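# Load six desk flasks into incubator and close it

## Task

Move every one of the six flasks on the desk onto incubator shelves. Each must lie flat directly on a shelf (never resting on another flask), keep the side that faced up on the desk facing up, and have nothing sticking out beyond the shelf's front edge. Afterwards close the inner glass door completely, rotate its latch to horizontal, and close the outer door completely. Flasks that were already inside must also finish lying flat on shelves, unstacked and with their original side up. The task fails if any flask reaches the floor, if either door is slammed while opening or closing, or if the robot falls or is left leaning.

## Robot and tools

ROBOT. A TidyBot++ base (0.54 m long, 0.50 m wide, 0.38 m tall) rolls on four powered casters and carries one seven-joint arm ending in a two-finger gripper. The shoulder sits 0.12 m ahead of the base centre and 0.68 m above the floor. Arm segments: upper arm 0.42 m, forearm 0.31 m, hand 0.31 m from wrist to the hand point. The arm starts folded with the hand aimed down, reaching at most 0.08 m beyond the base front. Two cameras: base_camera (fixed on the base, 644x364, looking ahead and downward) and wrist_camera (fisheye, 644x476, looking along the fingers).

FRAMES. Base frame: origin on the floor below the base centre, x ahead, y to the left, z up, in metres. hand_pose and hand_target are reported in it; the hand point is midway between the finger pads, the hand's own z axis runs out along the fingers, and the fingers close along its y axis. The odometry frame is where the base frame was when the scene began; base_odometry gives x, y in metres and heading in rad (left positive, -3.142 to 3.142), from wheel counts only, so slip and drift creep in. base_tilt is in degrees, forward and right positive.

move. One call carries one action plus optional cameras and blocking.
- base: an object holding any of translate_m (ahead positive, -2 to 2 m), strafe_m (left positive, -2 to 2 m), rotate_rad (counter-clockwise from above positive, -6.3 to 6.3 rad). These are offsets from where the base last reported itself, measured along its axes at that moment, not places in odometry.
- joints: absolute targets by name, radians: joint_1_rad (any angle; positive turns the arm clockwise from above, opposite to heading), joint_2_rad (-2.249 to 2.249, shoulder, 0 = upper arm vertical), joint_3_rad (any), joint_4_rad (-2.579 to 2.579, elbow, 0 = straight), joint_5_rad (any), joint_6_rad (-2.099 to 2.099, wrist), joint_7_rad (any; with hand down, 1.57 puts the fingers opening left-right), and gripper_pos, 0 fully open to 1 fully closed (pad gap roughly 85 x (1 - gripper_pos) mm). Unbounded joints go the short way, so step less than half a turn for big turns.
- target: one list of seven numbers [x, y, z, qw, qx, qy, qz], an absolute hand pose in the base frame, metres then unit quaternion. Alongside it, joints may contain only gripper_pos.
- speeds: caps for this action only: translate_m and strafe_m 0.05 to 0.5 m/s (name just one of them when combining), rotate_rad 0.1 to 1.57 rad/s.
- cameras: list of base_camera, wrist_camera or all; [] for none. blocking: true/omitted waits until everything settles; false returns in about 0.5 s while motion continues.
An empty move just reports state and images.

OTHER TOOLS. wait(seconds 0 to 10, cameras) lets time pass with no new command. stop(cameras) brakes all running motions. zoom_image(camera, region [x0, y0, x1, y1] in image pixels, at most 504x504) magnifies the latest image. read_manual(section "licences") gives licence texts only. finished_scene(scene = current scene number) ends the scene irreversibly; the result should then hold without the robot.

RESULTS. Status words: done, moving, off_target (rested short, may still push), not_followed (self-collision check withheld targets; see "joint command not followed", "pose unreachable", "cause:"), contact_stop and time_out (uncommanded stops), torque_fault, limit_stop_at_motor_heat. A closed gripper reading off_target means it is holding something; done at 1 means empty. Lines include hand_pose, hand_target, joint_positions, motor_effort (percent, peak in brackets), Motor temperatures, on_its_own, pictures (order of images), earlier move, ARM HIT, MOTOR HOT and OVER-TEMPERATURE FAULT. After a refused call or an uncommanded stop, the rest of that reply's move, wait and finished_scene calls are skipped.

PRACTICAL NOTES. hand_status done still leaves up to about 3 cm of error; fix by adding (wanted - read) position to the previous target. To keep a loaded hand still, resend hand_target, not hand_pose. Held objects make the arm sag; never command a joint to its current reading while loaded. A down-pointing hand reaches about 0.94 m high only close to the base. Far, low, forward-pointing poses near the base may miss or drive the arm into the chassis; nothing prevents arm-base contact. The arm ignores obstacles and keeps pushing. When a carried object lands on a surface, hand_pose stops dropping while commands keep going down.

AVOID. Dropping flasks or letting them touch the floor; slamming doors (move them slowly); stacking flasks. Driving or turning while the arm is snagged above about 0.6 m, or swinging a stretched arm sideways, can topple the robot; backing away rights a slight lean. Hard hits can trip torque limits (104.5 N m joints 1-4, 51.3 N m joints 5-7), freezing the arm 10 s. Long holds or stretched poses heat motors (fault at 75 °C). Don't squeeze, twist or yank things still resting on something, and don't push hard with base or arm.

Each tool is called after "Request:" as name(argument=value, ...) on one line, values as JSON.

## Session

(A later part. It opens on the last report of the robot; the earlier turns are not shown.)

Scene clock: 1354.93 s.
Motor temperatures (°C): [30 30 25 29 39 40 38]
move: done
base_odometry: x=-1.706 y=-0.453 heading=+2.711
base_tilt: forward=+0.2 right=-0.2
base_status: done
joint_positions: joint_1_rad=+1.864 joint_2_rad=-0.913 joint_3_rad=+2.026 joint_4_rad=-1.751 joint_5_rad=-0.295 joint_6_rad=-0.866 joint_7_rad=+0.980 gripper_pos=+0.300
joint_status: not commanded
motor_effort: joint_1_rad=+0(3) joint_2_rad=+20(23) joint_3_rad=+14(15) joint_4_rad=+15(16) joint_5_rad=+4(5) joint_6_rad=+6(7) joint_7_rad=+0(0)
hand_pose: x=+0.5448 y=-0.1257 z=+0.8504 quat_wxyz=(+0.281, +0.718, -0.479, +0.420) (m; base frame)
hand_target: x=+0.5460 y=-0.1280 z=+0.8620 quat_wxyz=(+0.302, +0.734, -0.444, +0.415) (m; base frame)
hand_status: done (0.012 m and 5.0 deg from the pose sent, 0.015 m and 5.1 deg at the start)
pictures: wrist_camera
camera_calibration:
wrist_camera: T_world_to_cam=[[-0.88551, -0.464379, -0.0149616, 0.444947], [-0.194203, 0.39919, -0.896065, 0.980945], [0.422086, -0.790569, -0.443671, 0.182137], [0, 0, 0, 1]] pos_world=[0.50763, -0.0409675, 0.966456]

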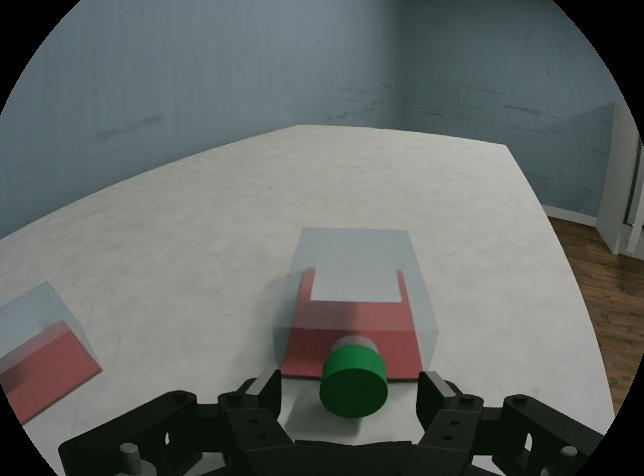

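Request:
move(base={"translate_m": 0.0016, "strafe_m": -0.0095}, speeds={"translate_m": 0.05}, cameras=["wrist_camera"])

Request:
zoom_image(camera="wrist_camera", region=[230, 240, 470, 476])

Scene clock: 1358.73 s.
Motor temperatures (°C): [30 30 25 29 39 40 38]
move: done
base_odometry: x=-1.703 y=-0.444 heading=+2.710
base_tilt: forward=+0.3 right=-0.1
base_status: done
joint_positions: joint_1_rad=+1.862 joint_2_rad=-0.909 joint_3_rad=+2.026 joint_4_rad=-1.751 joint_5_rad=-0.295 joint_6_rad=-0.866 joint_7_rad=+0.980 gripper_pos=+0.300
joint_status: not commanded
motor_effort: joint_1_rad=+0(2) joint_2_rad=+20(22) joint_3_rad=+14(15) joint_4_rad=+15(16) joint_5_rad=+4(4) joint_6_rad=+6(6) joint_7_rad=+0(0)
hand_pose: x=+0.5449 y=-0.1253 z=+0.8505 quat_wxyz=(+0.279, +0.719, -0.479, +0.420) (m; base frame)
hand_target: x=+0.5460 y=-0.1280 z=+0.8620 quat_wxyz=(+0.302, +0.734, -0.444, +0.415) (m; base frame)
hand_status: not commanded
pictures: wrist_camera
camera_calibration:
wrist_camera: T_world_to_cam=[[-0.884351, -0.466493, -0.017524, 0.44653], [-0.194234, 0.401834, -0.894876, 0.980183], [0.424495, -0.787981, -0.445971, 0.183366], [0, 0, 0, 1]] pos_world=[0.507436, -0.0410787, 0.966742]

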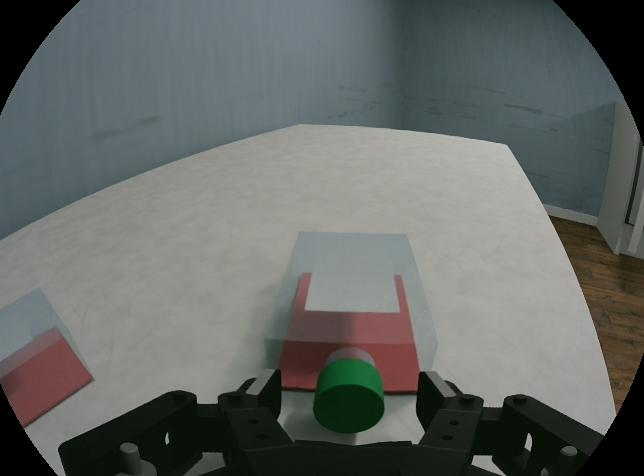

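Scaled by 2.100.

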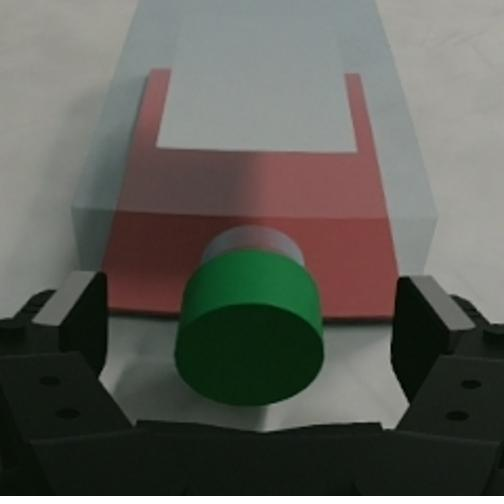

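Request:
move(joints={"gripper_pos": 0.6}, cameras=[])

Request:
move(joints={"gripper_pos": 0.9}, cameras=["wrist_camera"])

Scene clock: 1360.73 s.
Motor temperatures (°C): [30 30 25 29 39 40 38]
move: done
base_odometry: x=-1.703 y=-0.444 heading=+2.710
base_tilt: forward=+0.3 right=-0.2
base_status: not commanded
joint_positions: joint_1_rad=+1.862 joint_2_rad=-0.909 joint_3_rad=+2.026 joint_4_rad=-1.751 joint_5_rad=-0.295 joint_6_rad=-0.866 joint_7_rad=+0.980 gripper_pos=+0.600
joint_status: all done
motor_effort: joint_1_rad=+0(0) joint_2_rad=+20(20) joint_3_rad=+14(15) joint_4_rad=+15(16) joint_5_rad=+4(4) joint_6_rad=+6(6) joint_7_rad=+0(0)
hand_pose: x=+0.5449 y=-0.1253 z=+0.8505 quat_wxyz=(+0.279, +0.719, -0.479, +0.420) (m; base frame)
hand_target: x=+0.5460 y=-0.1280 z=+0.8620 quat_wxyz=(+0.302, +0.734, -0.444, +0.415) (m; base frame)
hand_status: not commanded
pictures: none
No camera images: "cameras" was empty.

Scene clock: 1361.43 s.
Motor temperatures (°C): [30 30 25 29 39 40 38]
move: off_target
base_odometry: x=-1.703 y=-0.444 heading=+2.710
base_tilt: forward=+0.3 right=-0.1
base_status: not commanded
joint_positions: joint_1_rad=+1.862 joint_2_rad=-0.909 joint_3_rad=+2.026 joint_4_rad=-1.750 joint_5_rad=-0.295 joint_6_rad=-0.866 joint_7_rad=+0.980 gripper_pos=+0.702
joint_status: gripper_pos off_target (ended at +0.702, target +0.900)
motor_effort: joint_1_rad=+0(1) joint_2_rad=+20(21) joint_3_rad=+14(15) joint_4_rad=+16(16) joint_5_rad=+4(4) joint_6_rad=+6(7) joint_7_rad=+0(1)
hand_pose: x=+0.5453 y=-0.1251 z=+0.8509 quat_wxyz=(+0.279, +0.719, -0.478, +0.420) (m; base frame)
hand_target: x=+0.5460 y=-0.1280 z=+0.8620 quat_wxyz=(+0.302, +0.734, -0.444, +0.415) (m; base frame)
hand_status: not commanded
pictures: wrist_camera
camera_calibration:
wrist_camera: T_world_to_cam=[[-0.883979, -0.467194, -0.0176454, 0.446753], [-0.194174, 0.401207, -0.89517, 0.980689], [0.425297, -0.787885, -0.445375, 0.182711], [0, 0, 0, 1]] pos_world=[0.507638, -0.0407832, 0.967141]

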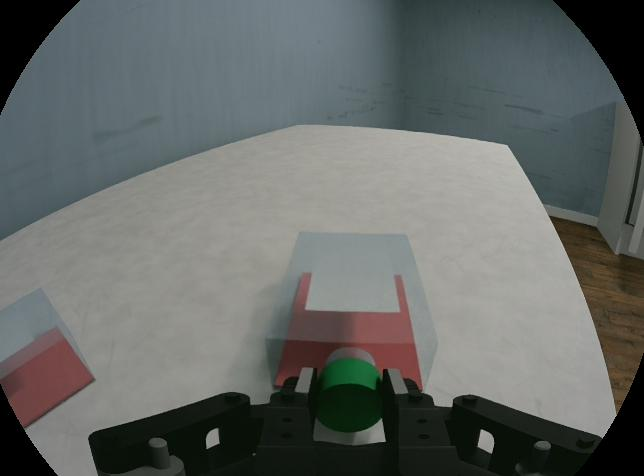

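Request:
move(target=[0.546, -0.128, 0.905, 0.3018, 0.7339, -0.4439, 0.415], cameras=["wrist_camera"])

Request:
move(target=[0.53, -0.12, 1.0, 0.3018, 0.7339, -0.4439, 0.415], cameras=["wrist_camera"])

Scene clock: 1364.70 s.
Motor temperatures (°C): [30 30 25 29 39 40 38]
move: done
base_odometry: x=-1.703 y=-0.444 heading=+2.710
base_tilt: forward=+0.3 right=-0.2
base_status: not commanded
joint_positions: joint_1_rad=+1.862 joint_2_rad=-0.857 joint_3_rad=+2.031 joint_4_rad=-1.643 joint_5_rad=-0.269 joint_6_rad=-0.897 joint_7_rad=+0.980 gripper_pos=+0.702
joint_status: not commanded
motor_effort: joint_1_rad=+0(1) joint_2_rad=+19(21) joint_3_rad=+14(16) joint_4_rad=+16(17) joint_5_rad=+4(5) joint_6_rad=+7(7) joint_7_rad=+0(0)
hand_pose: x=+0.5665 y=-0.1167 z=+0.8925 quat_wxyz=(+0.266, +0.723, -0.462, +0.440) (m; base frame)
hand_target: x=+0.5460 y=-0.1280 z=+0.9050 quat_wxyz=(+0.302, +0.734, -0.444, +0.415) (m; base frame)
hand_status: done (0.027 m and 5.6 deg from the pose sent, 0.054 m and 5.1 deg at the start)
pictures: wrist_camera
camera_calibration:
wrist_camera: T_world_to_cam=[[-0.859222, -0.510307, -0.036388, 0.46783], [-0.187061, 0.379569, -0.906055, 1.02178], [0.476178, -0.771696, -0.421592, 0.150639], [0, 0, 0, 1]] pos_world=[0.521375, -0.0328513, 1.00632]

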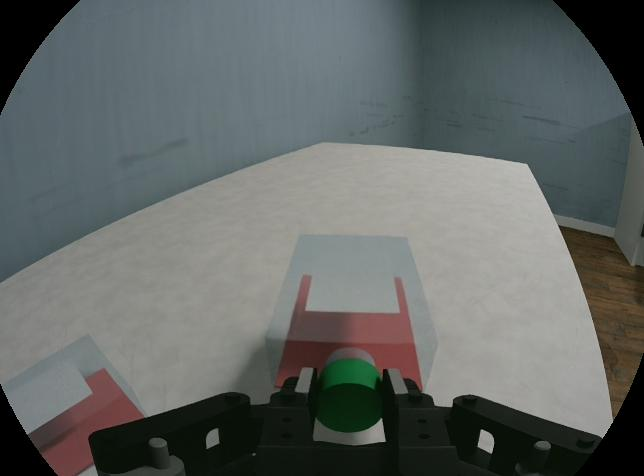

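Scene clock: 1366.10 s.
Motor temperatures (°C): [30 30 25 29 39 40 38]
move: done
base_odometry: x=-1.703 y=-0.444 heading=+2.710
base_tilt: forward=+0.3 right=-0.1
base_status: not commanded
joint_positions: joint_1_rad=+1.851 joint_2_rad=-0.731 joint_3_rad=+2.081 joint_4_rad=-1.376 joint_5_rad=-0.167 joint_6_rad=-1.116 joint_7_rad=+0.990 gripper_pos=+0.702
joint_status: not commanded
motor_effort: joint_1_rad=+0(1) joint_2_rad=+18(21) joint_3_rad=+12(15) joint_4_rad=+17(17) joint_5_rad=+5(5) joint_6_rad=+7(8) joint_7_rad=+0(1)
hand_pose: x=+0.5561 y=-0.1084 z=+0.9855 quat_wxyz=(+0.263, +0.725, -0.460, +0.440) (m; base frame)
hand_target: x=+0.5300 y=-0.1200 z=+1.0000 quat_wxyz=(+0.302, +0.734, -0.444, +0.415) (m; base frame)
hand_status: done (0.032 m and 5.7 deg from the pose sent, 0.114 m and 5.6 deg at the start)
pictures: wrist_camera
camera_calibration:
wrist_camera: T_world_to_cam=[[-0.855487, -0.516458, -0.0375954, 0.464957], [-0.190928, 0.382083, -0.90419, 1.10161], [0.481341, -0.766344, -0.425474, 0.202766], [0, 0, 0, 1]] pos_world=[0.510493, -0.0253867, 1.09982]

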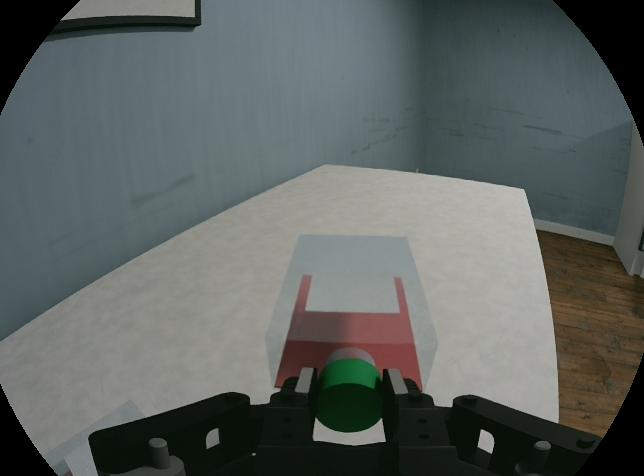

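Request:
move()

Scene clock: 1385.63 s.
Motor temperatures (°C): [30 30 25 29 39 40 38]
base_odometry: x=-1.703 y=-0.444 heading=+2.710
base_tilt: forward=+0.3 right=-0.2
base_status: not commanded
joint_positions: joint_1_rad=+1.851 joint_2_rad=-0.731 joint_3_rad=+2.081 joint_4_rad=-1.376 joint_5_rad=-0.166 joint_6_rad=-1.118 joint_7_rad=+0.990 gripper_pos=+0.702
joint_status: not commanded
motor_effort: joint_1_rad=+0(1) joint_2_rad=+19(21) joint_3_rad=+13(15) joint_4_rad=+16(17) joint_5_rad=+5(5) joint_6_rad=+7(8) joint_7_rad=+0(1)
hand_pose: x=+0.5555 y=-0.1084 z=+0.9850 quat_wxyz=(+0.264, +0.725, -0.460, +0.439) (m; base frame)
hand_target: x=+0.5300 y=-0.1200 z=+1.0000 quat_wxyz=(+0.302, +0.734, -0.444, +0.415) (m; base frame)
hand_status: done (0.032 m and 5.6 deg from the pose sent, 0.114 m and 5.6 deg at the start)
pictures: base_camera, wrist_camera
camera_calibration:
wrist_camera: T_world_to_cam=[[-0.856218, -0.515327, -0.0364475, 0.463863], [-0.192194, 0.383229, -0.903436, 1.10119], [0.479533, -0.766534, -0.42717, 0.205452], [0, 0, 0, 1]] pos_world=[0.510288, -0.0254794, 1.09952]

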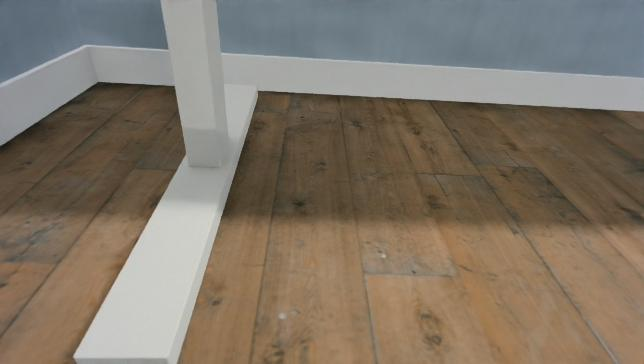

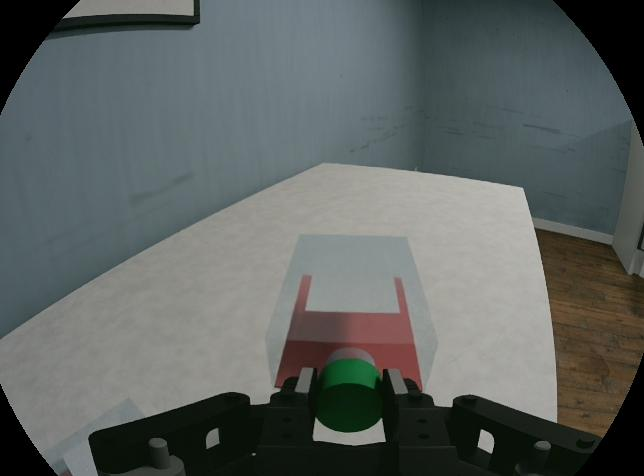

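Request:
move(base={"translate_m": -0.5, "rotate_rad": 0.045}, cameras=[])

Request:
move(target=[0.55, 0, 0.99, 0, 0.857, 0, 0.515])

Scene clock: 1391.50 s.
Motor temperatures (°C): [30 30 25 29 39 40 38]
move: done
base_odometry: x=-1.249 y=-0.653 heading=+2.756
base_tilt: forward=+0.3 right=-0.1
base_status: done
joint_positions: joint_1_rad=+1.838 joint_2_rad=-0.727 joint_3_rad=+2.086 joint_4_rad=-1.370 joint_5_rad=-0.161 joint_6_rad=-1.124 joint_7_rad=+0.991 gripper_pos=+0.702
joint_status: not commanded
motor_effort: joint_1_rad=+0(4) joint_2_rad=+18(21) joint_3_rad=+11(15) joint_4_rad=+17(18) joint_5_rad=+5(6) joint_6_rad=+7(8) joint_7_rad=+0(1)
hand_pose: x=+0.5546 y=-0.1046 z=+0.9887 quat_wxyz=(+0.262, +0.727, -0.457, +0.441) (m; base frame)
hand_target: x=+0.5300 y=-0.1200 z=+1.0000 quat_wxyz=(+0.302, +0.734, -0.444, +0.415) (m; base frame)
hand_status: not commanded
pictures: none
No camera images: "cameras" was empty.

Scene clock: 1394.50 s.
Motor temperatures (°C): [30 30 25 29 39 40 38]
move: done
base_odometry: x=-1.249 y=-0.653 heading=+2.756
base_tilt: forward=+0.3 right=-0.1
base_status: not commanded
joint_positions: joint_1_rad=+0.012 joint_2_rad=-0.386 joint_3_rad=+3.126 joint_4_rad=-1.736 joint_5_rad=-0.073 joint_6_rad=-0.748 joint_7_rad=+1.507 gripper_pos=+0.702
joint_status: not commanded
motor_effort: joint_1_rad=+0(1) joint_2_rad=-7(18) joint_3_rad=+0(13) joint_4_rad=+22(23) joint_5_rad=+0(5) joint_6_rad=+8(9) joint_7_rad=+0(1)
hand_pose: x=+0.5360 y=+0.0198 z=+0.9841 quat_wxyz=(-0.049, +0.866, -0.036, +0.497) (m; base frame)
hand_target: x=+0.5500 y=+0.0000 z=+0.9900 quat_wxyz=(+0.000, +0.857, +0.000, +0.515) (m; base frame)
hand_status: done (0.025 m and 7.3 deg from the pose sent, 0.105 m and 63.5 deg at the start)
pictures: base_camera, wrist_camera
camera_calibration:
wrist_camera: T_world_to_cam=[[0.0745833, -0.987655, -0.13775, 0.123311], [-0.458002, 0.0887772, -0.884507, 1.1771], [0.885817, 0.129059, -0.445727, 0.0953672], [0, 0, 0, 1]] pos_world=[0.445441, 0.00498081, 1.10065]

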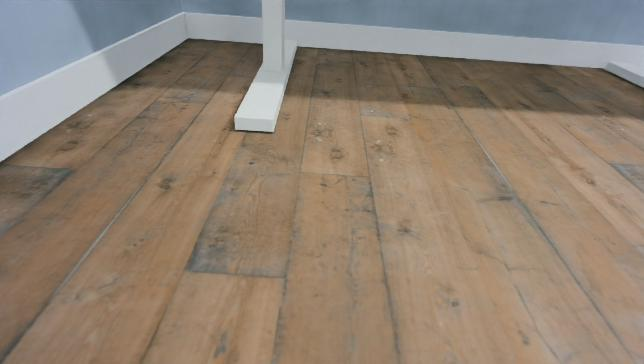

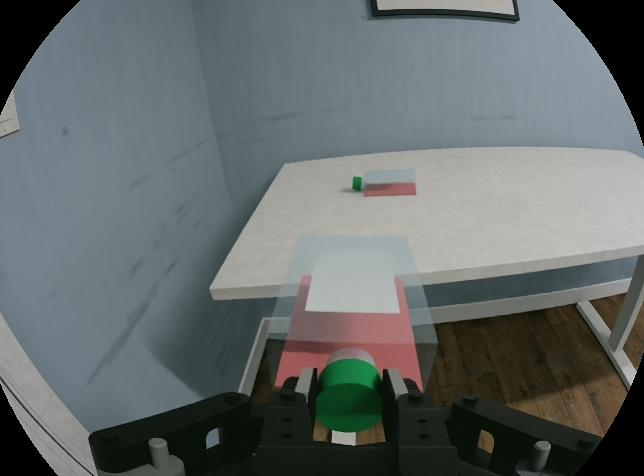

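Request:
move(base={"translate_m": -0.05, "strafe_m": -1.01}, target=[0.564, -0.015, 0.996, 0.049, 0.845, 0.036, 0.531])

Scene clock: 1405.90 s.
Motor temperatures (°C): [30 30 25 29 39 40 38]
move: done
base_odometry: x=-0.823 y=+0.264 heading=+2.755
base_tilt: forward=+0.3 right=-0.1
base_status: done
joint_positions: joint_1_rad=+0.010 joint_2_rad=-0.366 joint_3_rad=+3.137 joint_4_rad=-1.748 joint_5_rad=+0.002 joint_6_rad=-0.668 joint_7_rad=+1.578 gripper_pos=+0.702
joint_status: not commanded
motor_effort: joint_1_rad=+0(2) joint_2_rad=-8(9) joint_3_rad=+1(4) joint_4_rad=+23(23) joint_5_rad=+1(2) joint_6_rad=+8(9) joint_7_rad=+0(1)
hand_pose: x=+0.5534 y=-0.0008 z=+0.9900 quat_wxyz=(+0.005, +0.855, +0.002, +0.519) (m; base frame)
hand_target: x=+0.5640 y=-0.0150 z=+0.9960 quat_wxyz=(+0.049, +0.845, +0.036, +0.531) (m; base frame)
hand_status: done (0.019 m and 6.6 deg from the pose sent, 0.046 m and 14.7 deg at the start)
pictures: base_camera, wrist_camera
camera_calibration:
wrist_camera: T_world_to_cam=[[0.0865118, -0.996245, -0.00339386, -0.0372327], [-0.41368, -0.0328236, -0.909831, 1.19252], [0.906303, 0.0801151, -0.414966, 0.0434828], [0, 0, 0, 1]] pos_world=[0.457134, -0.00143377, 1.10291]

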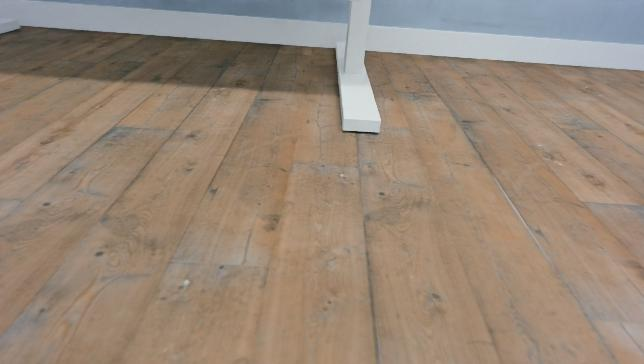

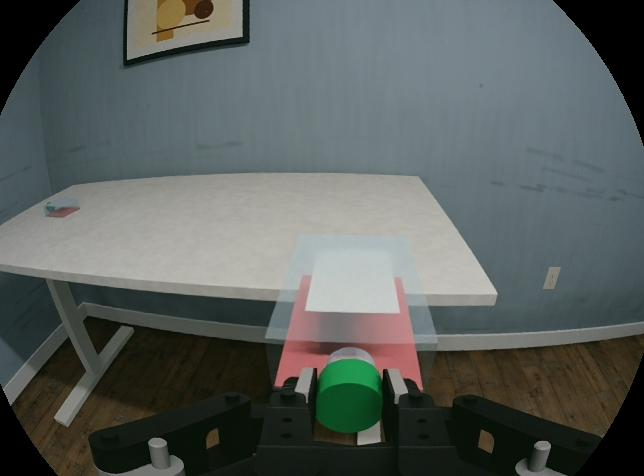

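Request:
move(base={"translate_m": -0.77, "strafe_m": -0.15, "rotate_rad": -1.571}, speeds={"rotate_rad": 0.6})

Scene clock: 1411.60 s.
Motor temperatures (°C): [30 30 25 29 39 40 38]
move: done
base_odometry: x=-0.053 y=+0.113 heading=+1.185
base_tilt: forward=+0.3 right=-0.2
base_status: done
joint_positions: joint_1_rad=+0.007 joint_2_rad=-0.355 joint_3_rad=+3.140 joint_4_rad=-1.748 joint_5_rad=+0.002 joint_6_rad=-0.668 joint_7_rad=+1.578 gripper_pos=+0.702
joint_status: not commanded
motor_effort: joint_1_rad=+0(2) joint_2_rad=-8(11) joint_3_rad=+0(3) joint_4_rad=+23(24) joint_5_rad=+1(1) joint_6_rad=+8(9) joint_7_rad=+0(1)
hand_pose: x=+0.5569 y=-0.0015 z=+0.9850 quat_wxyz=(+0.005, +0.858, +0.001, +0.514) (m; base frame)
hand_target: x=+0.5640 y=-0.0150 z=+0.9960 quat_wxyz=(+0.049, +0.845, +0.036, +0.531) (m; base frame)
hand_status: not commanded
pictures: base_camera, wrist_camera
camera_calibration:
wrist_camera: T_world_to_cam=[[0.0859033, -0.99629, -0.00510847, -0.0360925], [-0.424063, -0.0319233, -0.90507, 1.1905], [0.90155, 0.0799148, -0.425232, 0.0510457], [0, 0, 0, 1]] pos_world=[0.461925, -0.00203342, 1.099]

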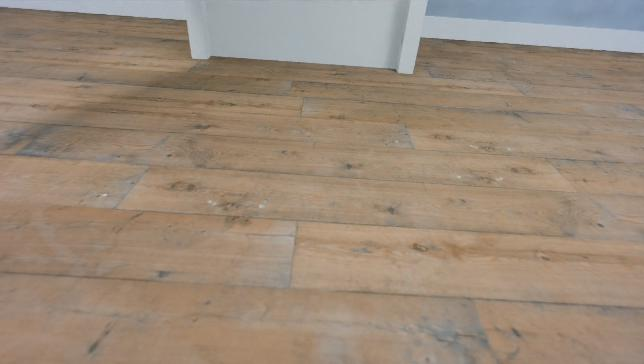

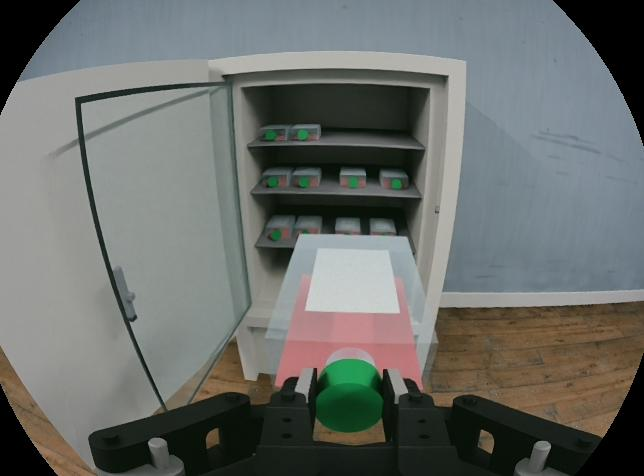

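Request:
move(target=[0.568, -0.015, 1.045, 0.049, 0.846, 0.036, 0.530], base={"translate_m": 0.5}, speeds={"translate_m": 0.25})

Scene clock: 1416.93 s.
Motor temperatures (°C): [30 30 25 29 39 40 38]
move: done
base_odometry: x=+0.136 y=+0.577 heading=+1.184
base_tilt: forward=+0.3 right=-0.1
base_status: done
joint_positions: joint_1_rad=+0.007 joint_2_rad=-0.315 joint_3_rad=+3.140 joint_4_rad=-1.591 joint_5_rad=+0.002 joint_6_rad=-0.717 joint_7_rad=+1.580 gripper_pos=+0.702
joint_status: not commanded
motor_effort: joint_1_rad=+0(1) joint_2_rad=-10(12) joint_3_rad=+0(1) joint_4_rad=+23(25) joint_5_rad=+1(1) joint_6_rad=+9(9) joint_7_rad=+0(0)
hand_pose: x=+0.5735 y=-0.0016 z=+1.0453 quat_wxyz=(+0.005, +0.840, +0.002, +0.543) (m; base frame)
hand_target: x=+0.5680 y=-0.0150 z=+1.0450 quat_wxyz=(+0.049, +0.846, +0.036, +0.530) (m; base frame)
hand_status: done (0.015 m and 6.6 deg from the pose sent, 0.063 m and 6.8 deg at the start)
pictures: base_camera, wrist_camera
camera_calibration:
wrist_camera: T_world_to_cam=[[0.08667, -0.996234, 0.00233021, -0.0455393], [-0.361496, -0.0336287, -0.931767, 1.24419], [0.928337, 0.0799139, -0.363049, -0.0186853], [0, 0, 0, 1]] pos_world=[0.471062, -0.00203416, 1.15262]

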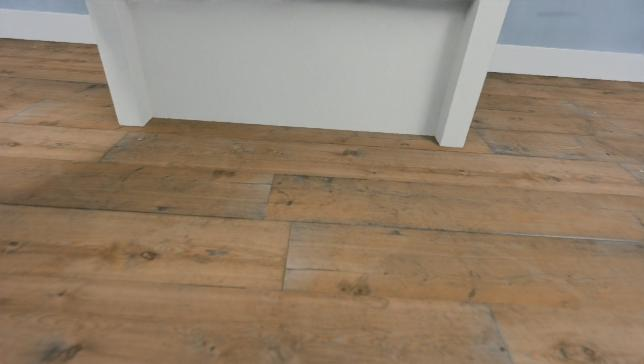

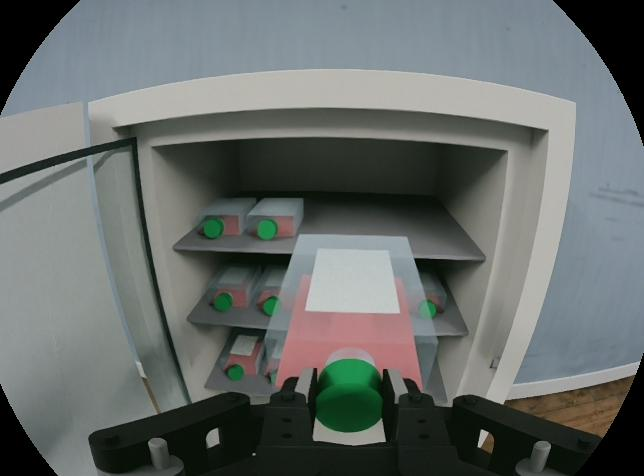

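Request:
move(target=[0.560, -0.015, 1.005, 0.049, 0.846, 0.036, 0.530], base={"translate_m": 0.10}, speeds={"translate_m": 0.12})

Scene clock: 1426.17 s.
Motor temperatures (°C): [30 30 25 29 39 40 38]
move: done
base_odometry: x=+0.174 y=+0.669 heading=+1.183
base_tilt: forward=+0.3 right=-0.2
base_status: done
joint_positions: joint_1_rad=+0.007 joint_2_rad=-0.331 joint_3_rad=+3.140 joint_4_rad=-1.725 joint_5_rad=+0.002 joint_6_rad=-0.704 joint_7_rad=+1.580 gripper_pos=+0.702
joint_status: not commanded
motor_effort: joint_1_rad=+0(1) joint_2_rad=-9(12) joint_3_rad=+0(1) joint_4_rad=+23(24) joint_5_rad=+0(1) joint_6_rad=+8(9) joint_7_rad=+0(1)
hand_pose: x=+0.5609 y=-0.0015 z=+0.9783 quat_wxyz=(+0.005, +0.867, +0.002, +0.498) (m; base frame)
hand_target: x=+0.5600 y=-0.0150 z=+1.0050 quat_wxyz=(+0.049, +0.846, +0.036, +0.530) (m; base frame)
hand_status: done (0.030 m and 7.7 deg from the pose sent, 0.045 m and 6.6 deg at the start)
pictures: base_camera, wrist_camera
camera_calibration:
wrist_camera: T_world_to_cam=[[0.0863443, -0.996238, -0.00736332, -0.0345582], [-0.456879, -0.0330278, -0.888916, 1.18875], [0.885328, 0.080117, -0.458012, 0.0857196], [0, 0, 0, 1]] pos_world=[0.470211, -0.00203386, 1.09571]

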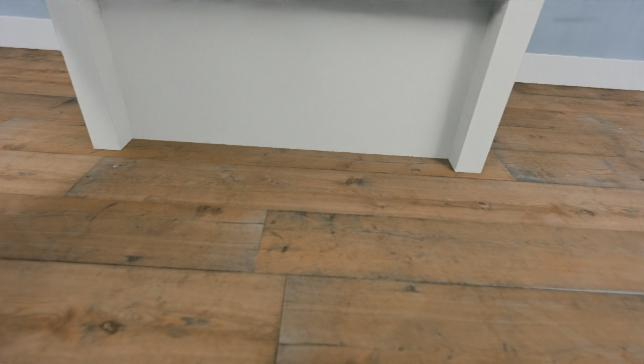

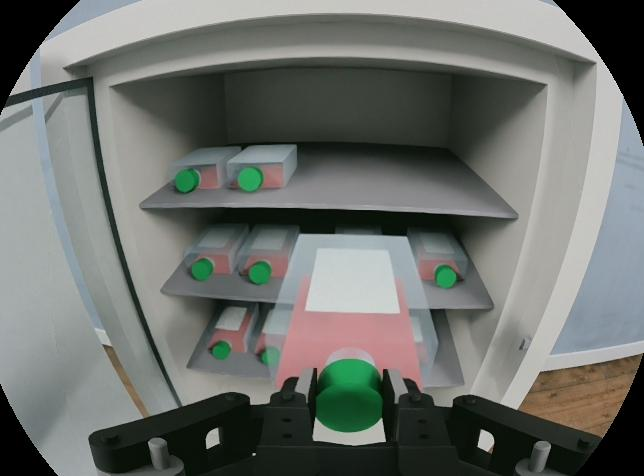

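Request:
zoom_image(camera="wrist_camera", region=[80, 0, 584, 240])

Scaled by 1.000.

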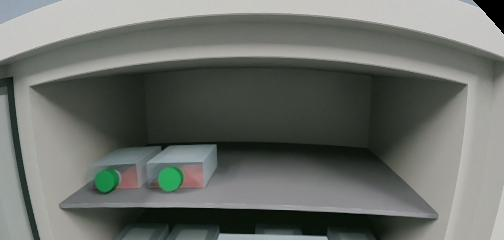

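Request:
move(target=[0.632, -0.015, 1.008, 0.049, 0.844, 0.036, 0.533])

Scene clock: 1437.97 s.
Motor temperatures (°C): [30 30 25 29 39 40 38]
move: done
base_odometry: x=+0.173 y=+0.669 heading=+1.183
base_tilt: forward=+0.3 right=-0.2
base_status: not commanded
joint_positions: joint_1_rad=+0.007 joint_2_rad=-0.192 joint_3_rad=+3.140 joint_4_rad=-1.640 joint_5_rad=+0.002 joint_6_rad=-0.647 joint_7_rad=+1.580 gripper_pos=+0.702
joint_status: not commanded
motor_effort: joint_1_rad=+0(0) joint_2_rad=-15(17) joint_3_rad=-1(1) joint_4_rad=+23(24) joint_5_rad=+0(1) joint_6_rad=+8(9) joint_7_rad=+0(1)
hand_pose: x=+0.6201 y=-0.0019 z=+0.9775 quat_wxyz=(+0.005, +0.866, +0.002, +0.500) (m; base frame)
hand_target: x=+0.6320 y=-0.0150 z=+1.0080 quat_wxyz=(+0.049, +0.844, +0.036, +0.533) (m; base frame)
hand_status: done (0.035 m and 7.9 deg from the pose sent, 0.078 m and 8.0 deg at the start)
pictures: base_camera, wrist_camera
camera_calibration:
wrist_camera: T_world_to_cam=[[0.0865388, -0.996223, -0.0071797, -0.0403451], [-0.45404, -0.0330242, -0.890369, 1.21481], [0.886769, 0.0803113, -0.455183, 0.0293752], [0, 0, 0, 1]] pos_world=[0.529013, -0.00243381, 1.09471]

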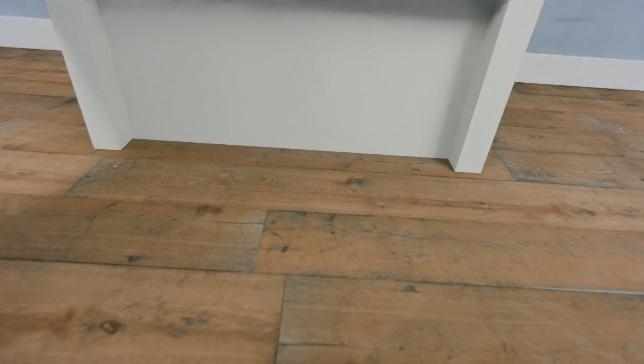

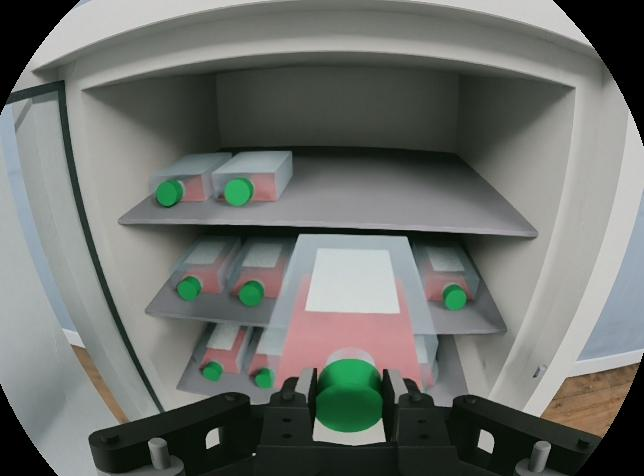

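Request:
move(target=[0.640, -0.015, 1.026, 0.049, 0.843, 0.036, 0.534])

Request:
move(base={"translate_m": 0.13}, speeds={"translate_m": 0.12})

Scene clock: 1447.37 s.
Motor temperatures (°C): [30 30 25 29 38 40 38]
move: done
base_odometry: x=+0.173 y=+0.669 heading=+1.183
base_tilt: forward=+0.3 right=-0.1
base_status: not commanded
joint_positions: joint_1_rad=+0.007 joint_2_rad=-0.177 joint_3_rad=+3.140 joint_4_rad=-1.561 joint_5_rad=+0.002 joint_6_rad=-0.647 joint_7_rad=+1.580 gripper_pos=+0.702
joint_status: not commanded
motor_effort: joint_1_rad=+0(0) joint_2_rad=-15(15) joint_3_rad=+0(1) joint_4_rad=+23(24) joint_5_rad=+0(1) joint_6_rad=+9(9) joint_7_rad=+0(1)
hand_pose: x=+0.6326 y=-0.0019 z=+1.0161 quat_wxyz=(+0.005, +0.850, +0.002, +0.527) (m; base frame)
hand_target: x=+0.6400 y=-0.0150 z=+1.0260 quat_wxyz=(+0.049, +0.843, +0.036, +0.534) (m; base frame)
hand_status: done (0.018 m and 6.5 deg from the pose sent, 0.054 m and 8.0 deg at the start)
pictures: base_camera, wrist_camera
camera_calibration:
wrist_camera: T_world_to_cam=[[0.0868543, -0.99622, -0.00131254, -0.047338], [-0.396115, -0.0333259, -0.917596, 1.24583], [0.914084, 0.0802171, -0.397512, -0.0399778], [0, 0, 0, 1]] pos_world=[0.534145, -0.00243396, 1.12721]

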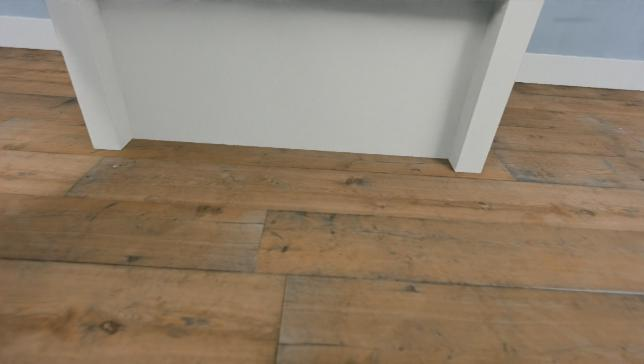

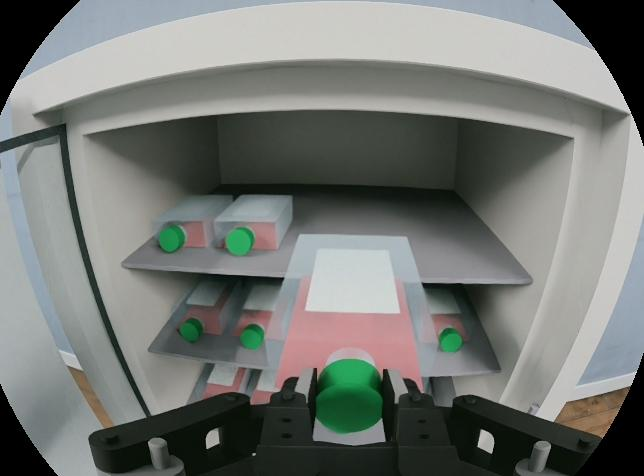

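Scene clock: 1449.07 s.
Motor temperatures (°C): [30 30 25 29 38 40 38]
move: done
base_odometry: x=+0.223 y=+0.790 heading=+1.182
base_tilt: forward=+0.3 right=-0.1
base_status: done
joint_positions: joint_1_rad=+0.007 joint_2_rad=-0.163 joint_3_rad=+3.140 joint_4_rad=-1.561 joint_5_rad=+0.002 joint_6_rad=-0.647 joint_7_rad=+1.580 gripper_pos=+0.702
joint_status: not commanded
motor_effort: joint_1_rad=+0(1) joint_2_rad=-15(19) joint_3_rad=-1(1) joint_4_rad=+22(24) joint_5_rad=+0(1) joint_6_rad=+8(9) joint_7_rad=+0(1)
hand_pose: x=+0.6371 y=-0.0019 z=+1.0090 quat_wxyz=(+0.005, +0.853, +0.002, +0.521) (m; base frame)
hand_target: x=+0.6400 y=-0.0150 z=+1.0260 quat_wxyz=(+0.049, +0.843, +0.036, +0.534) (m; base frame)
hand_status: not commanded
pictures: base_camera, wrist_camera
camera_calibration:
wrist_camera: T_world_to_cam=[[0.0869669, -0.996208, -0.00267876, -0.0464036], [-0.40873, -0.0332289, -0.91205, 1.24351], [0.908502, 0.0804131, -0.41007, -0.0307558], [0, 0, 0, 1]] pos_world=[0.540239, -0.00243387, 1.12141]

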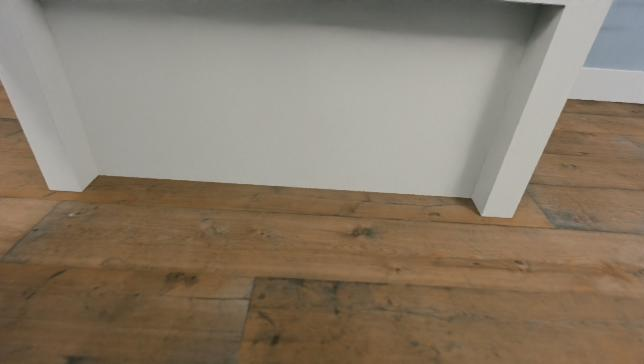

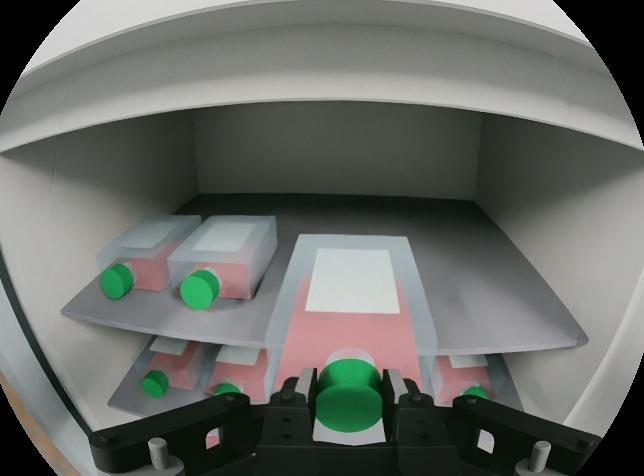

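Request:
move(target=[0.640, -0.015, 1.008, 0.049, 0.8415, 0.036, 0.537])

Scene clock: 1452.07 s.
Motor temperatures (°C): [30 30 25 29 38 40 38]
move: done
base_odometry: x=+0.223 y=+0.790 heading=+1.182
base_tilt: forward=+0.3 right=-0.2
base_status: not commanded
joint_positions: joint_1_rad=+0.007 joint_2_rad=-0.163 joint_3_rad=+3.140 joint_4_rad=-1.613 joint_5_rad=+0.002 joint_6_rad=-0.617 joint_7_rad=+1.580 gripper_pos=+0.702
joint_status: not commanded
motor_effort: joint_1_rad=+0(0) joint_2_rad=-15(16) joint_3_rad=+0(1) joint_4_rad=+23(24) joint_5_rad=+0(1) joint_6_rad=+8(9) joint_7_rad=+0(1)
hand_pose: x=+0.6365 y=-0.0019 z=+0.9871 quat_wxyz=(+0.005, +0.859, +0.002, +0.512) (m; base frame)
hand_target: x=+0.6400 y=-0.0150 z=+1.0080 quat_wxyz=(+0.049, +0.841, +0.036, +0.537) (m; base frame)
hand_status: done (0.025 m and 7.3 deg from the pose sent, 0.013 m and 6.8 deg at the start)
pictures: base_camera, wrist_camera
camera_calibration:
wrist_camera: T_world_to_cam=[[0.0869793, -0.9962, -0.00455716, -0.0445497], [-0.427871, -0.033226, -0.903229, 1.22684], [0.899645, 0.0805121, -0.429135, -0.0146993], [0, 0, 0, 1]] pos_world=[0.542029, -0.00243385, 1.10161]

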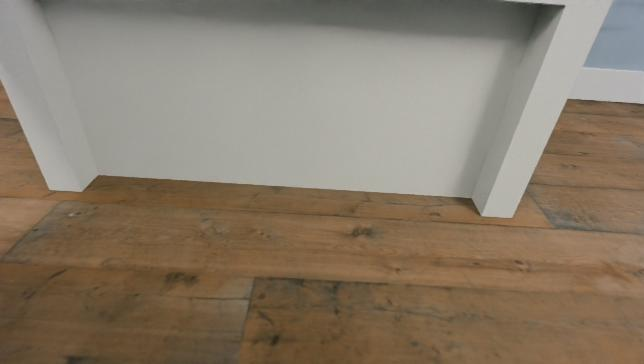

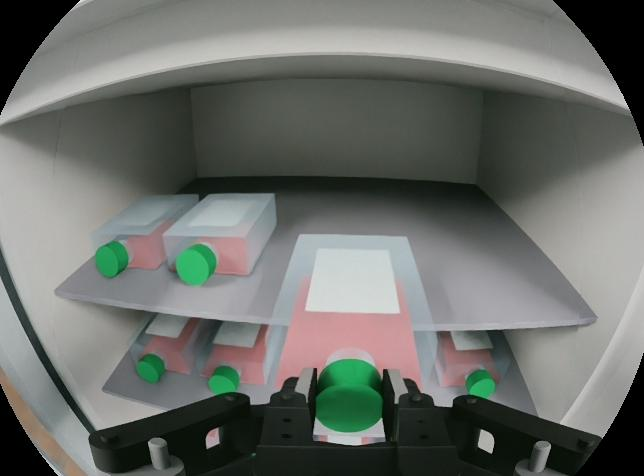

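Request:
move(base={"translate_m": 0.11}, speeds={"translate_m": 0.1})

Request:
move(target=[0.640, -0.015, 0.998, 0.049, 0.8415, 0.036, 0.537])

Scene clock: 1457.50 s.
Motor temperatures (°C): [30 30 25 29 38 40 38]
move: done
base_odometry: x=+0.265 y=+0.892 heading=+1.181
base_tilt: forward=+0.3 right=-0.1
base_status: done
joint_positions: joint_1_rad=+0.007 joint_2_rad=-0.164 joint_3_rad=+3.140 joint_4_rad=-1.613 joint_5_rad=+0.002 joint_6_rad=-0.617 joint_7_rad=+1.580 gripper_pos=+0.702
joint_status: not commanded
motor_effort: joint_1_rad=+0(1) joint_2_rad=-15(19) joint_3_rad=+0(1) joint_4_rad=+23(24) joint_5_rad=+0(1) joint_6_rad=+8(9) joint_7_rad=+0(1)
hand_pose: x=+0.6364 y=-0.0019 z=+0.9872 quat_wxyz=(+0.005, +0.859, +0.002, +0.512) (m; base frame)
hand_target: x=+0.6400 y=-0.0150 z=+1.0080 quat_wxyz=(+0.049, +0.841, +0.036, +0.537) (m; base frame)
hand_status: not commanded
pictures: base_camera, wrist_camera
camera_calibration:
wrist_camera: T_world_to_cam=[[0.0869799, -0.9962, -0.00453764, -0.0445628], [-0.427668, -0.0332259, -0.903325, 1.2268], [0.899741, 0.0805117, -0.428933, -0.0148837], [0, 0, 0, 1]] pos_world=[0.541929, -0.00243385, 1.10161]

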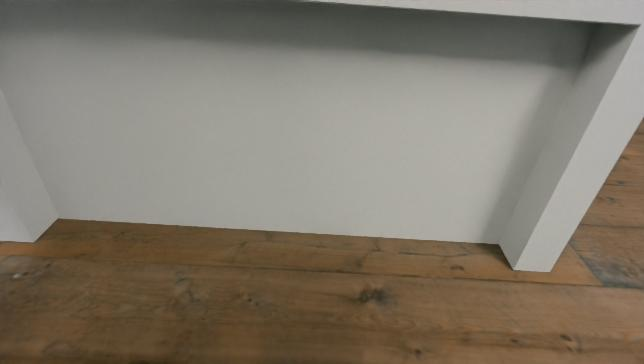

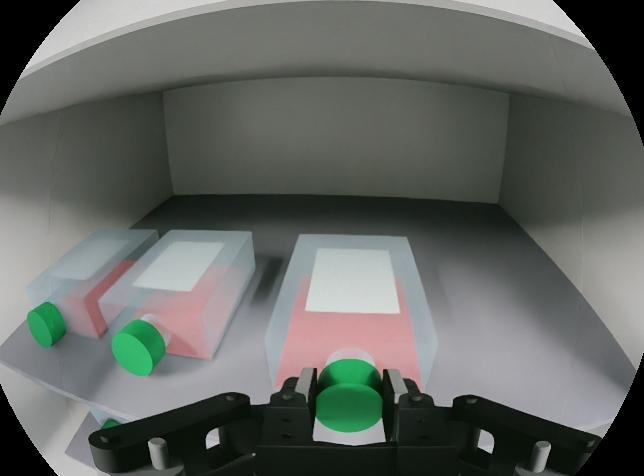

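Scene clock: 1458.20 s.
Motor temperatures (°C): [30 30 25 29 38 40 38]
move: done
base_odometry: x=+0.265 y=+0.892 heading=+1.181
base_tilt: forward=+0.2 right=-0.1
base_status: not commanded
joint_positions: joint_1_rad=+0.007 joint_2_rad=-0.164 joint_3_rad=+3.140 joint_4_rad=-1.644 joint_5_rad=+0.003 joint_6_rad=-0.590 joint_7_rad=+1.580 gripper_pos=+0.702
joint_status: not commanded
motor_effort: joint_1_rad=+0(0) joint_2_rad=-16(16) joint_3_rad=-1(1) joint_4_rad=+23(24) joint_5_rad=+0(1) joint_6_rad=+8(9) joint_7_rad=+0(0)
hand_pose: x=+0.6368 y=-0.0019 z=+0.9762 quat_wxyz=(+0.005, +0.860, +0.002, +0.510) (m; base frame)
hand_target: x=+0.6400 y=-0.0150 z=+0.9980 quat_wxyz=(+0.049, +0.841, +0.036, +0.537) (m; base frame)
hand_status: done (0.026 m and 7.4 deg from the pose sent, 0.017 m and 7.3 deg at the start)
pictures: base_camera, wrist_camera
camera_calibration:
wrist_camera: T_world_to_cam=[[0.0870018, -0.996196, -0.0048329, -0.0443788], [-0.431667, -0.0333261, -0.901417, 1.21769], [0.897827, 0.0805111, -0.432925, -0.0148441], [0, 0, 0, 1]] pos_world=[0.542827, -0.00243389, 1.09101]

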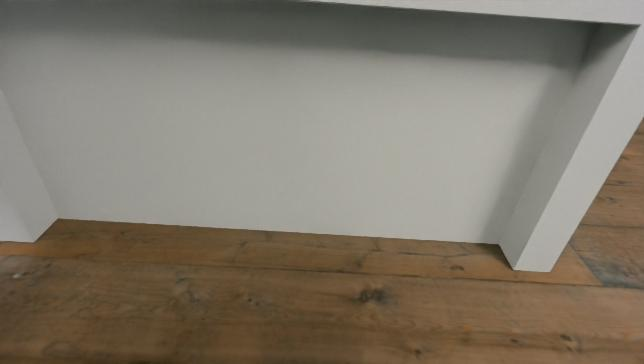

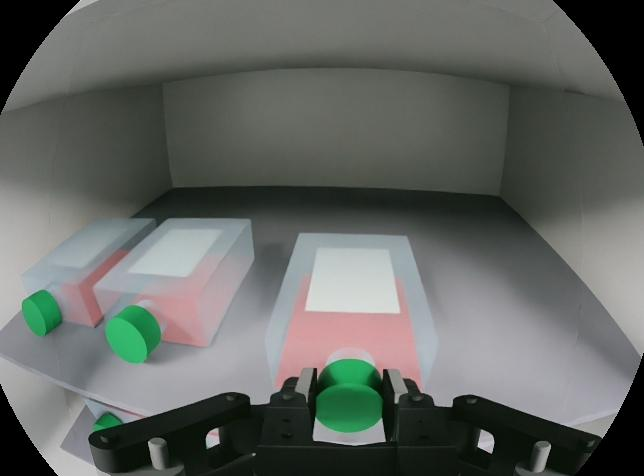

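Request:
move(base={"translate_m": 0.042}, speeds={"translate_m": 0.06}, cameras=["wrist_camera"])

Request:
move(target=[0.640, -0.015, 0.984, 0.049, 0.843, 0.036, 0.534], cameras=["wrist_camera"])

Scene clock: 1461.50 s.
Motor temperatures (°C): [30 30 25 29 38 40 37]
move: done
base_odometry: x=+0.281 y=+0.930 heading=+1.180
base_tilt: forward=+0.3 right=-0.1
base_status: done
joint_positions: joint_1_rad=+0.007 joint_2_rad=-0.164 joint_3_rad=+3.140 joint_4_rad=-1.644 joint_5_rad=+0.003 joint_6_rad=-0.589 joint_7_rad=+1.580 gripper_pos=+0.702
joint_status: not commanded
motor_effort: joint_1_rad=+0(1) joint_2_rad=-15(19) joint_3_rad=+0(1) joint_4_rad=+23(24) joint_5_rad=+0(1) joint_6_rad=+8(9) joint_7_rad=+0(0)
hand_pose: x=+0.6366 y=-0.0019 z=+0.9767 quat_wxyz=(+0.005, +0.860, +0.002, +0.511) (m; base frame)
hand_target: x=+0.6400 y=-0.0150 z=+0.9980 quat_wxyz=(+0.049, +0.841, +0.036, +0.537) (m; base frame)
hand_status: not commanded
pictures: wrist_camera
camera_calibration:
wrist_camera: T_world_to_cam=[[0.0869617, -0.996201, -0.00461475, -0.0445585], [-0.430772, -0.0334259, -0.901842, 1.21786], [0.898261, 0.0804136, -0.432042, -0.0155108], [0, 0, 0, 1]] pos_world=[0.542427, -0.00243396, 1.09141]

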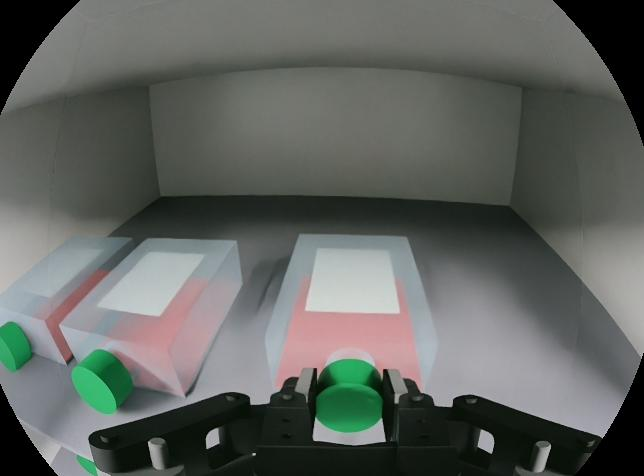

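Scene clock: 1462.17 s.
Motor temperatures (°C): [30 30 25 29 38 40 37]
move: done
base_odometry: x=+0.281 y=+0.930 heading=+1.180
base_tilt: forward=+0.3 right=-0.2
base_status: not commanded
joint_positions: joint_1_rad=+0.007 joint_2_rad=-0.167 joint_3_rad=+3.140 joint_4_rad=-1.669 joint_5_rad=+0.003 joint_6_rad=-0.549 joint_7_rad=+1.580 gripper_pos=+0.702
joint_status: not commanded
motor_effort: joint_1_rad=+0(1) joint_2_rad=-14(16) joint_3_rad=+1(1) joint_4_rad=+20(23) joint_5_rad=+1(1) joint_6_rad=+7(8) joint_7_rad=+0(0)
hand_pose: x=+0.6389 y=-0.0020 z=+0.9745 quat_wxyz=(+0.005, +0.855, +0.002, +0.519) (m; base frame)
hand_target: x=+0.6400 y=-0.0150 z=+0.9840 quat_wxyz=(+0.049, +0.843, +0.036, +0.534) (m; base frame)
hand_status: done (0.016 m and 6.7 deg from the pose sent, 0.015 m and 7.2 deg at the start)
pictures: wrist_camera
camera_calibration:
wrist_camera: T_world_to_cam=[[0.0871849, -0.996189, -0.00246561, -0.047062], [-0.414555, -0.0340305, -0.909388, 1.21388], [0.905838, 0.080307, -0.415943, -0.0390931], [0, 0, 0, 1]] pos_world=[0.542737, -0.00243424, 1.08751]

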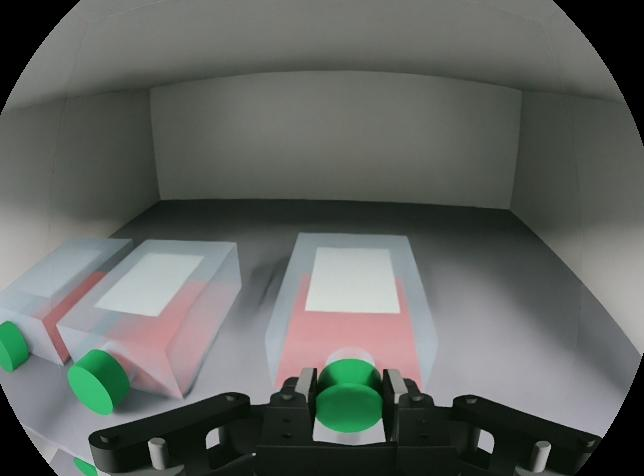

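Request:
move(target=[0.640, -0.015, 0.970, 0.049, 0.845, 0.036, 0.531], cameras=["wrist_camera"])

Request:
move(target=[0.640, -0.015, 0.956, 0.049, 0.848, 0.036, 0.526], cameras=["wrist_camera"])

Scene clock: 1466.00 s.
Motor temperatures (°C): [30 30 25 29 38 40 37]
move: done
base_odometry: x=+0.281 y=+0.930 heading=+1.180
base_tilt: forward=+0.3 right=-0.1
base_status: not commanded
joint_positions: joint_1_rad=+0.007 joint_2_rad=-0.172 joint_3_rad=+3.140 joint_4_rad=-1.694 joint_5_rad=+0.005 joint_6_rad=-0.509 joint_7_rad=+1.580 gripper_pos=+0.702
joint_status: not commanded
motor_effort: joint_1_rad=+0(1) joint_2_rad=-11(13) joint_3_rad=+0(1) joint_4_rad=+19(21) joint_5_rad=+1(1) joint_6_rad=+6(7) joint_7_rad=+0(1)
hand_pose: x=+0.6401 y=-0.0022 z=+0.9734 quat_wxyz=(+0.006, +0.850, +0.003, +0.527) (m; base frame)
hand_target: x=+0.6400 y=-0.0150 z=+0.9700 quat_wxyz=(+0.049, +0.845, +0.036, +0.531) (m; base frame)
hand_status: done (0.013 m and 6.3 deg from the pose sent, 0.014 m and 6.6 deg at the start)
pictures: wrist_camera
camera_calibration:
wrist_camera: T_world_to_cam=[[0.0872088, -0.99619, 0.00104761, -0.0507983], [-0.395907, -0.0356236, -0.917599, 1.20951], [0.91414, 0.0796079, -0.397505, -0.0638429], [0, 0, 0, 1]] pos_world=[0.541647, -0.00243508, 1.08453]

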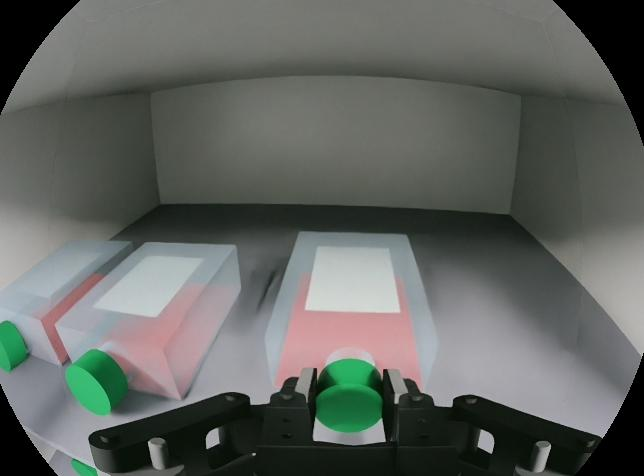

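Scene clock: 1466.67 s.
Motor temperatures (°C): [30 30 25 29 38 40 37]
move: done
base_odometry: x=+0.281 y=+0.930 heading=+1.180
base_tilt: forward=+0.2 right=-0.2
base_status: not commanded
joint_positions: joint_1_rad=+0.007 joint_2_rad=-0.177 joint_3_rad=+3.140 joint_4_rad=-1.715 joint_5_rad=+0.007 joint_6_rad=-0.477 joint_7_rad=+1.580 gripper_pos=+0.702
joint_status: not commanded
motor_effort: joint_1_rad=+1(1) joint_2_rad=-9(11) joint_3_rad=+1(1) joint_4_rad=+17(20) joint_5_rad=+2(2) joint_6_rad=+4(6) joint_7_rad=+0(1)
hand_pose: x=+0.6404 y=-0.0024 z=+0.9726 quat_wxyz=(+0.007, +0.845, +0.003, +0.534) (m; base frame)
hand_target: x=+0.6400 y=-0.0150 z=+0.9560 quat_wxyz=(+0.049, +0.848, +0.036, +0.526) (m; base frame)
hand_status: done (0.021 m and 6.2 deg from the pose sent, 0.022 m and 6.2 deg at the start)
pictures: wrist_camera
camera_calibration:
wrist_camera: T_world_to_cam=[[0.0872961, -0.996172, 0.00455497, -0.0546085], [-0.38112, -0.037622, -0.92376, 1.20531], [0.920395, 0.0789047, -0.382945, -0.0825948], [0, 0, 0, 1]] pos_world=[0.540155, -0.00253606, 1.08204]

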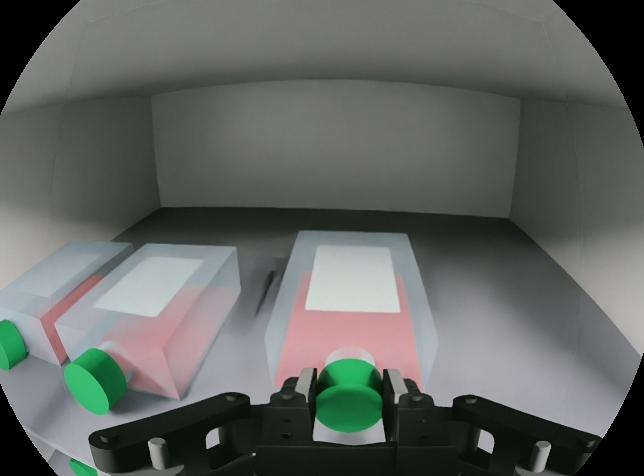

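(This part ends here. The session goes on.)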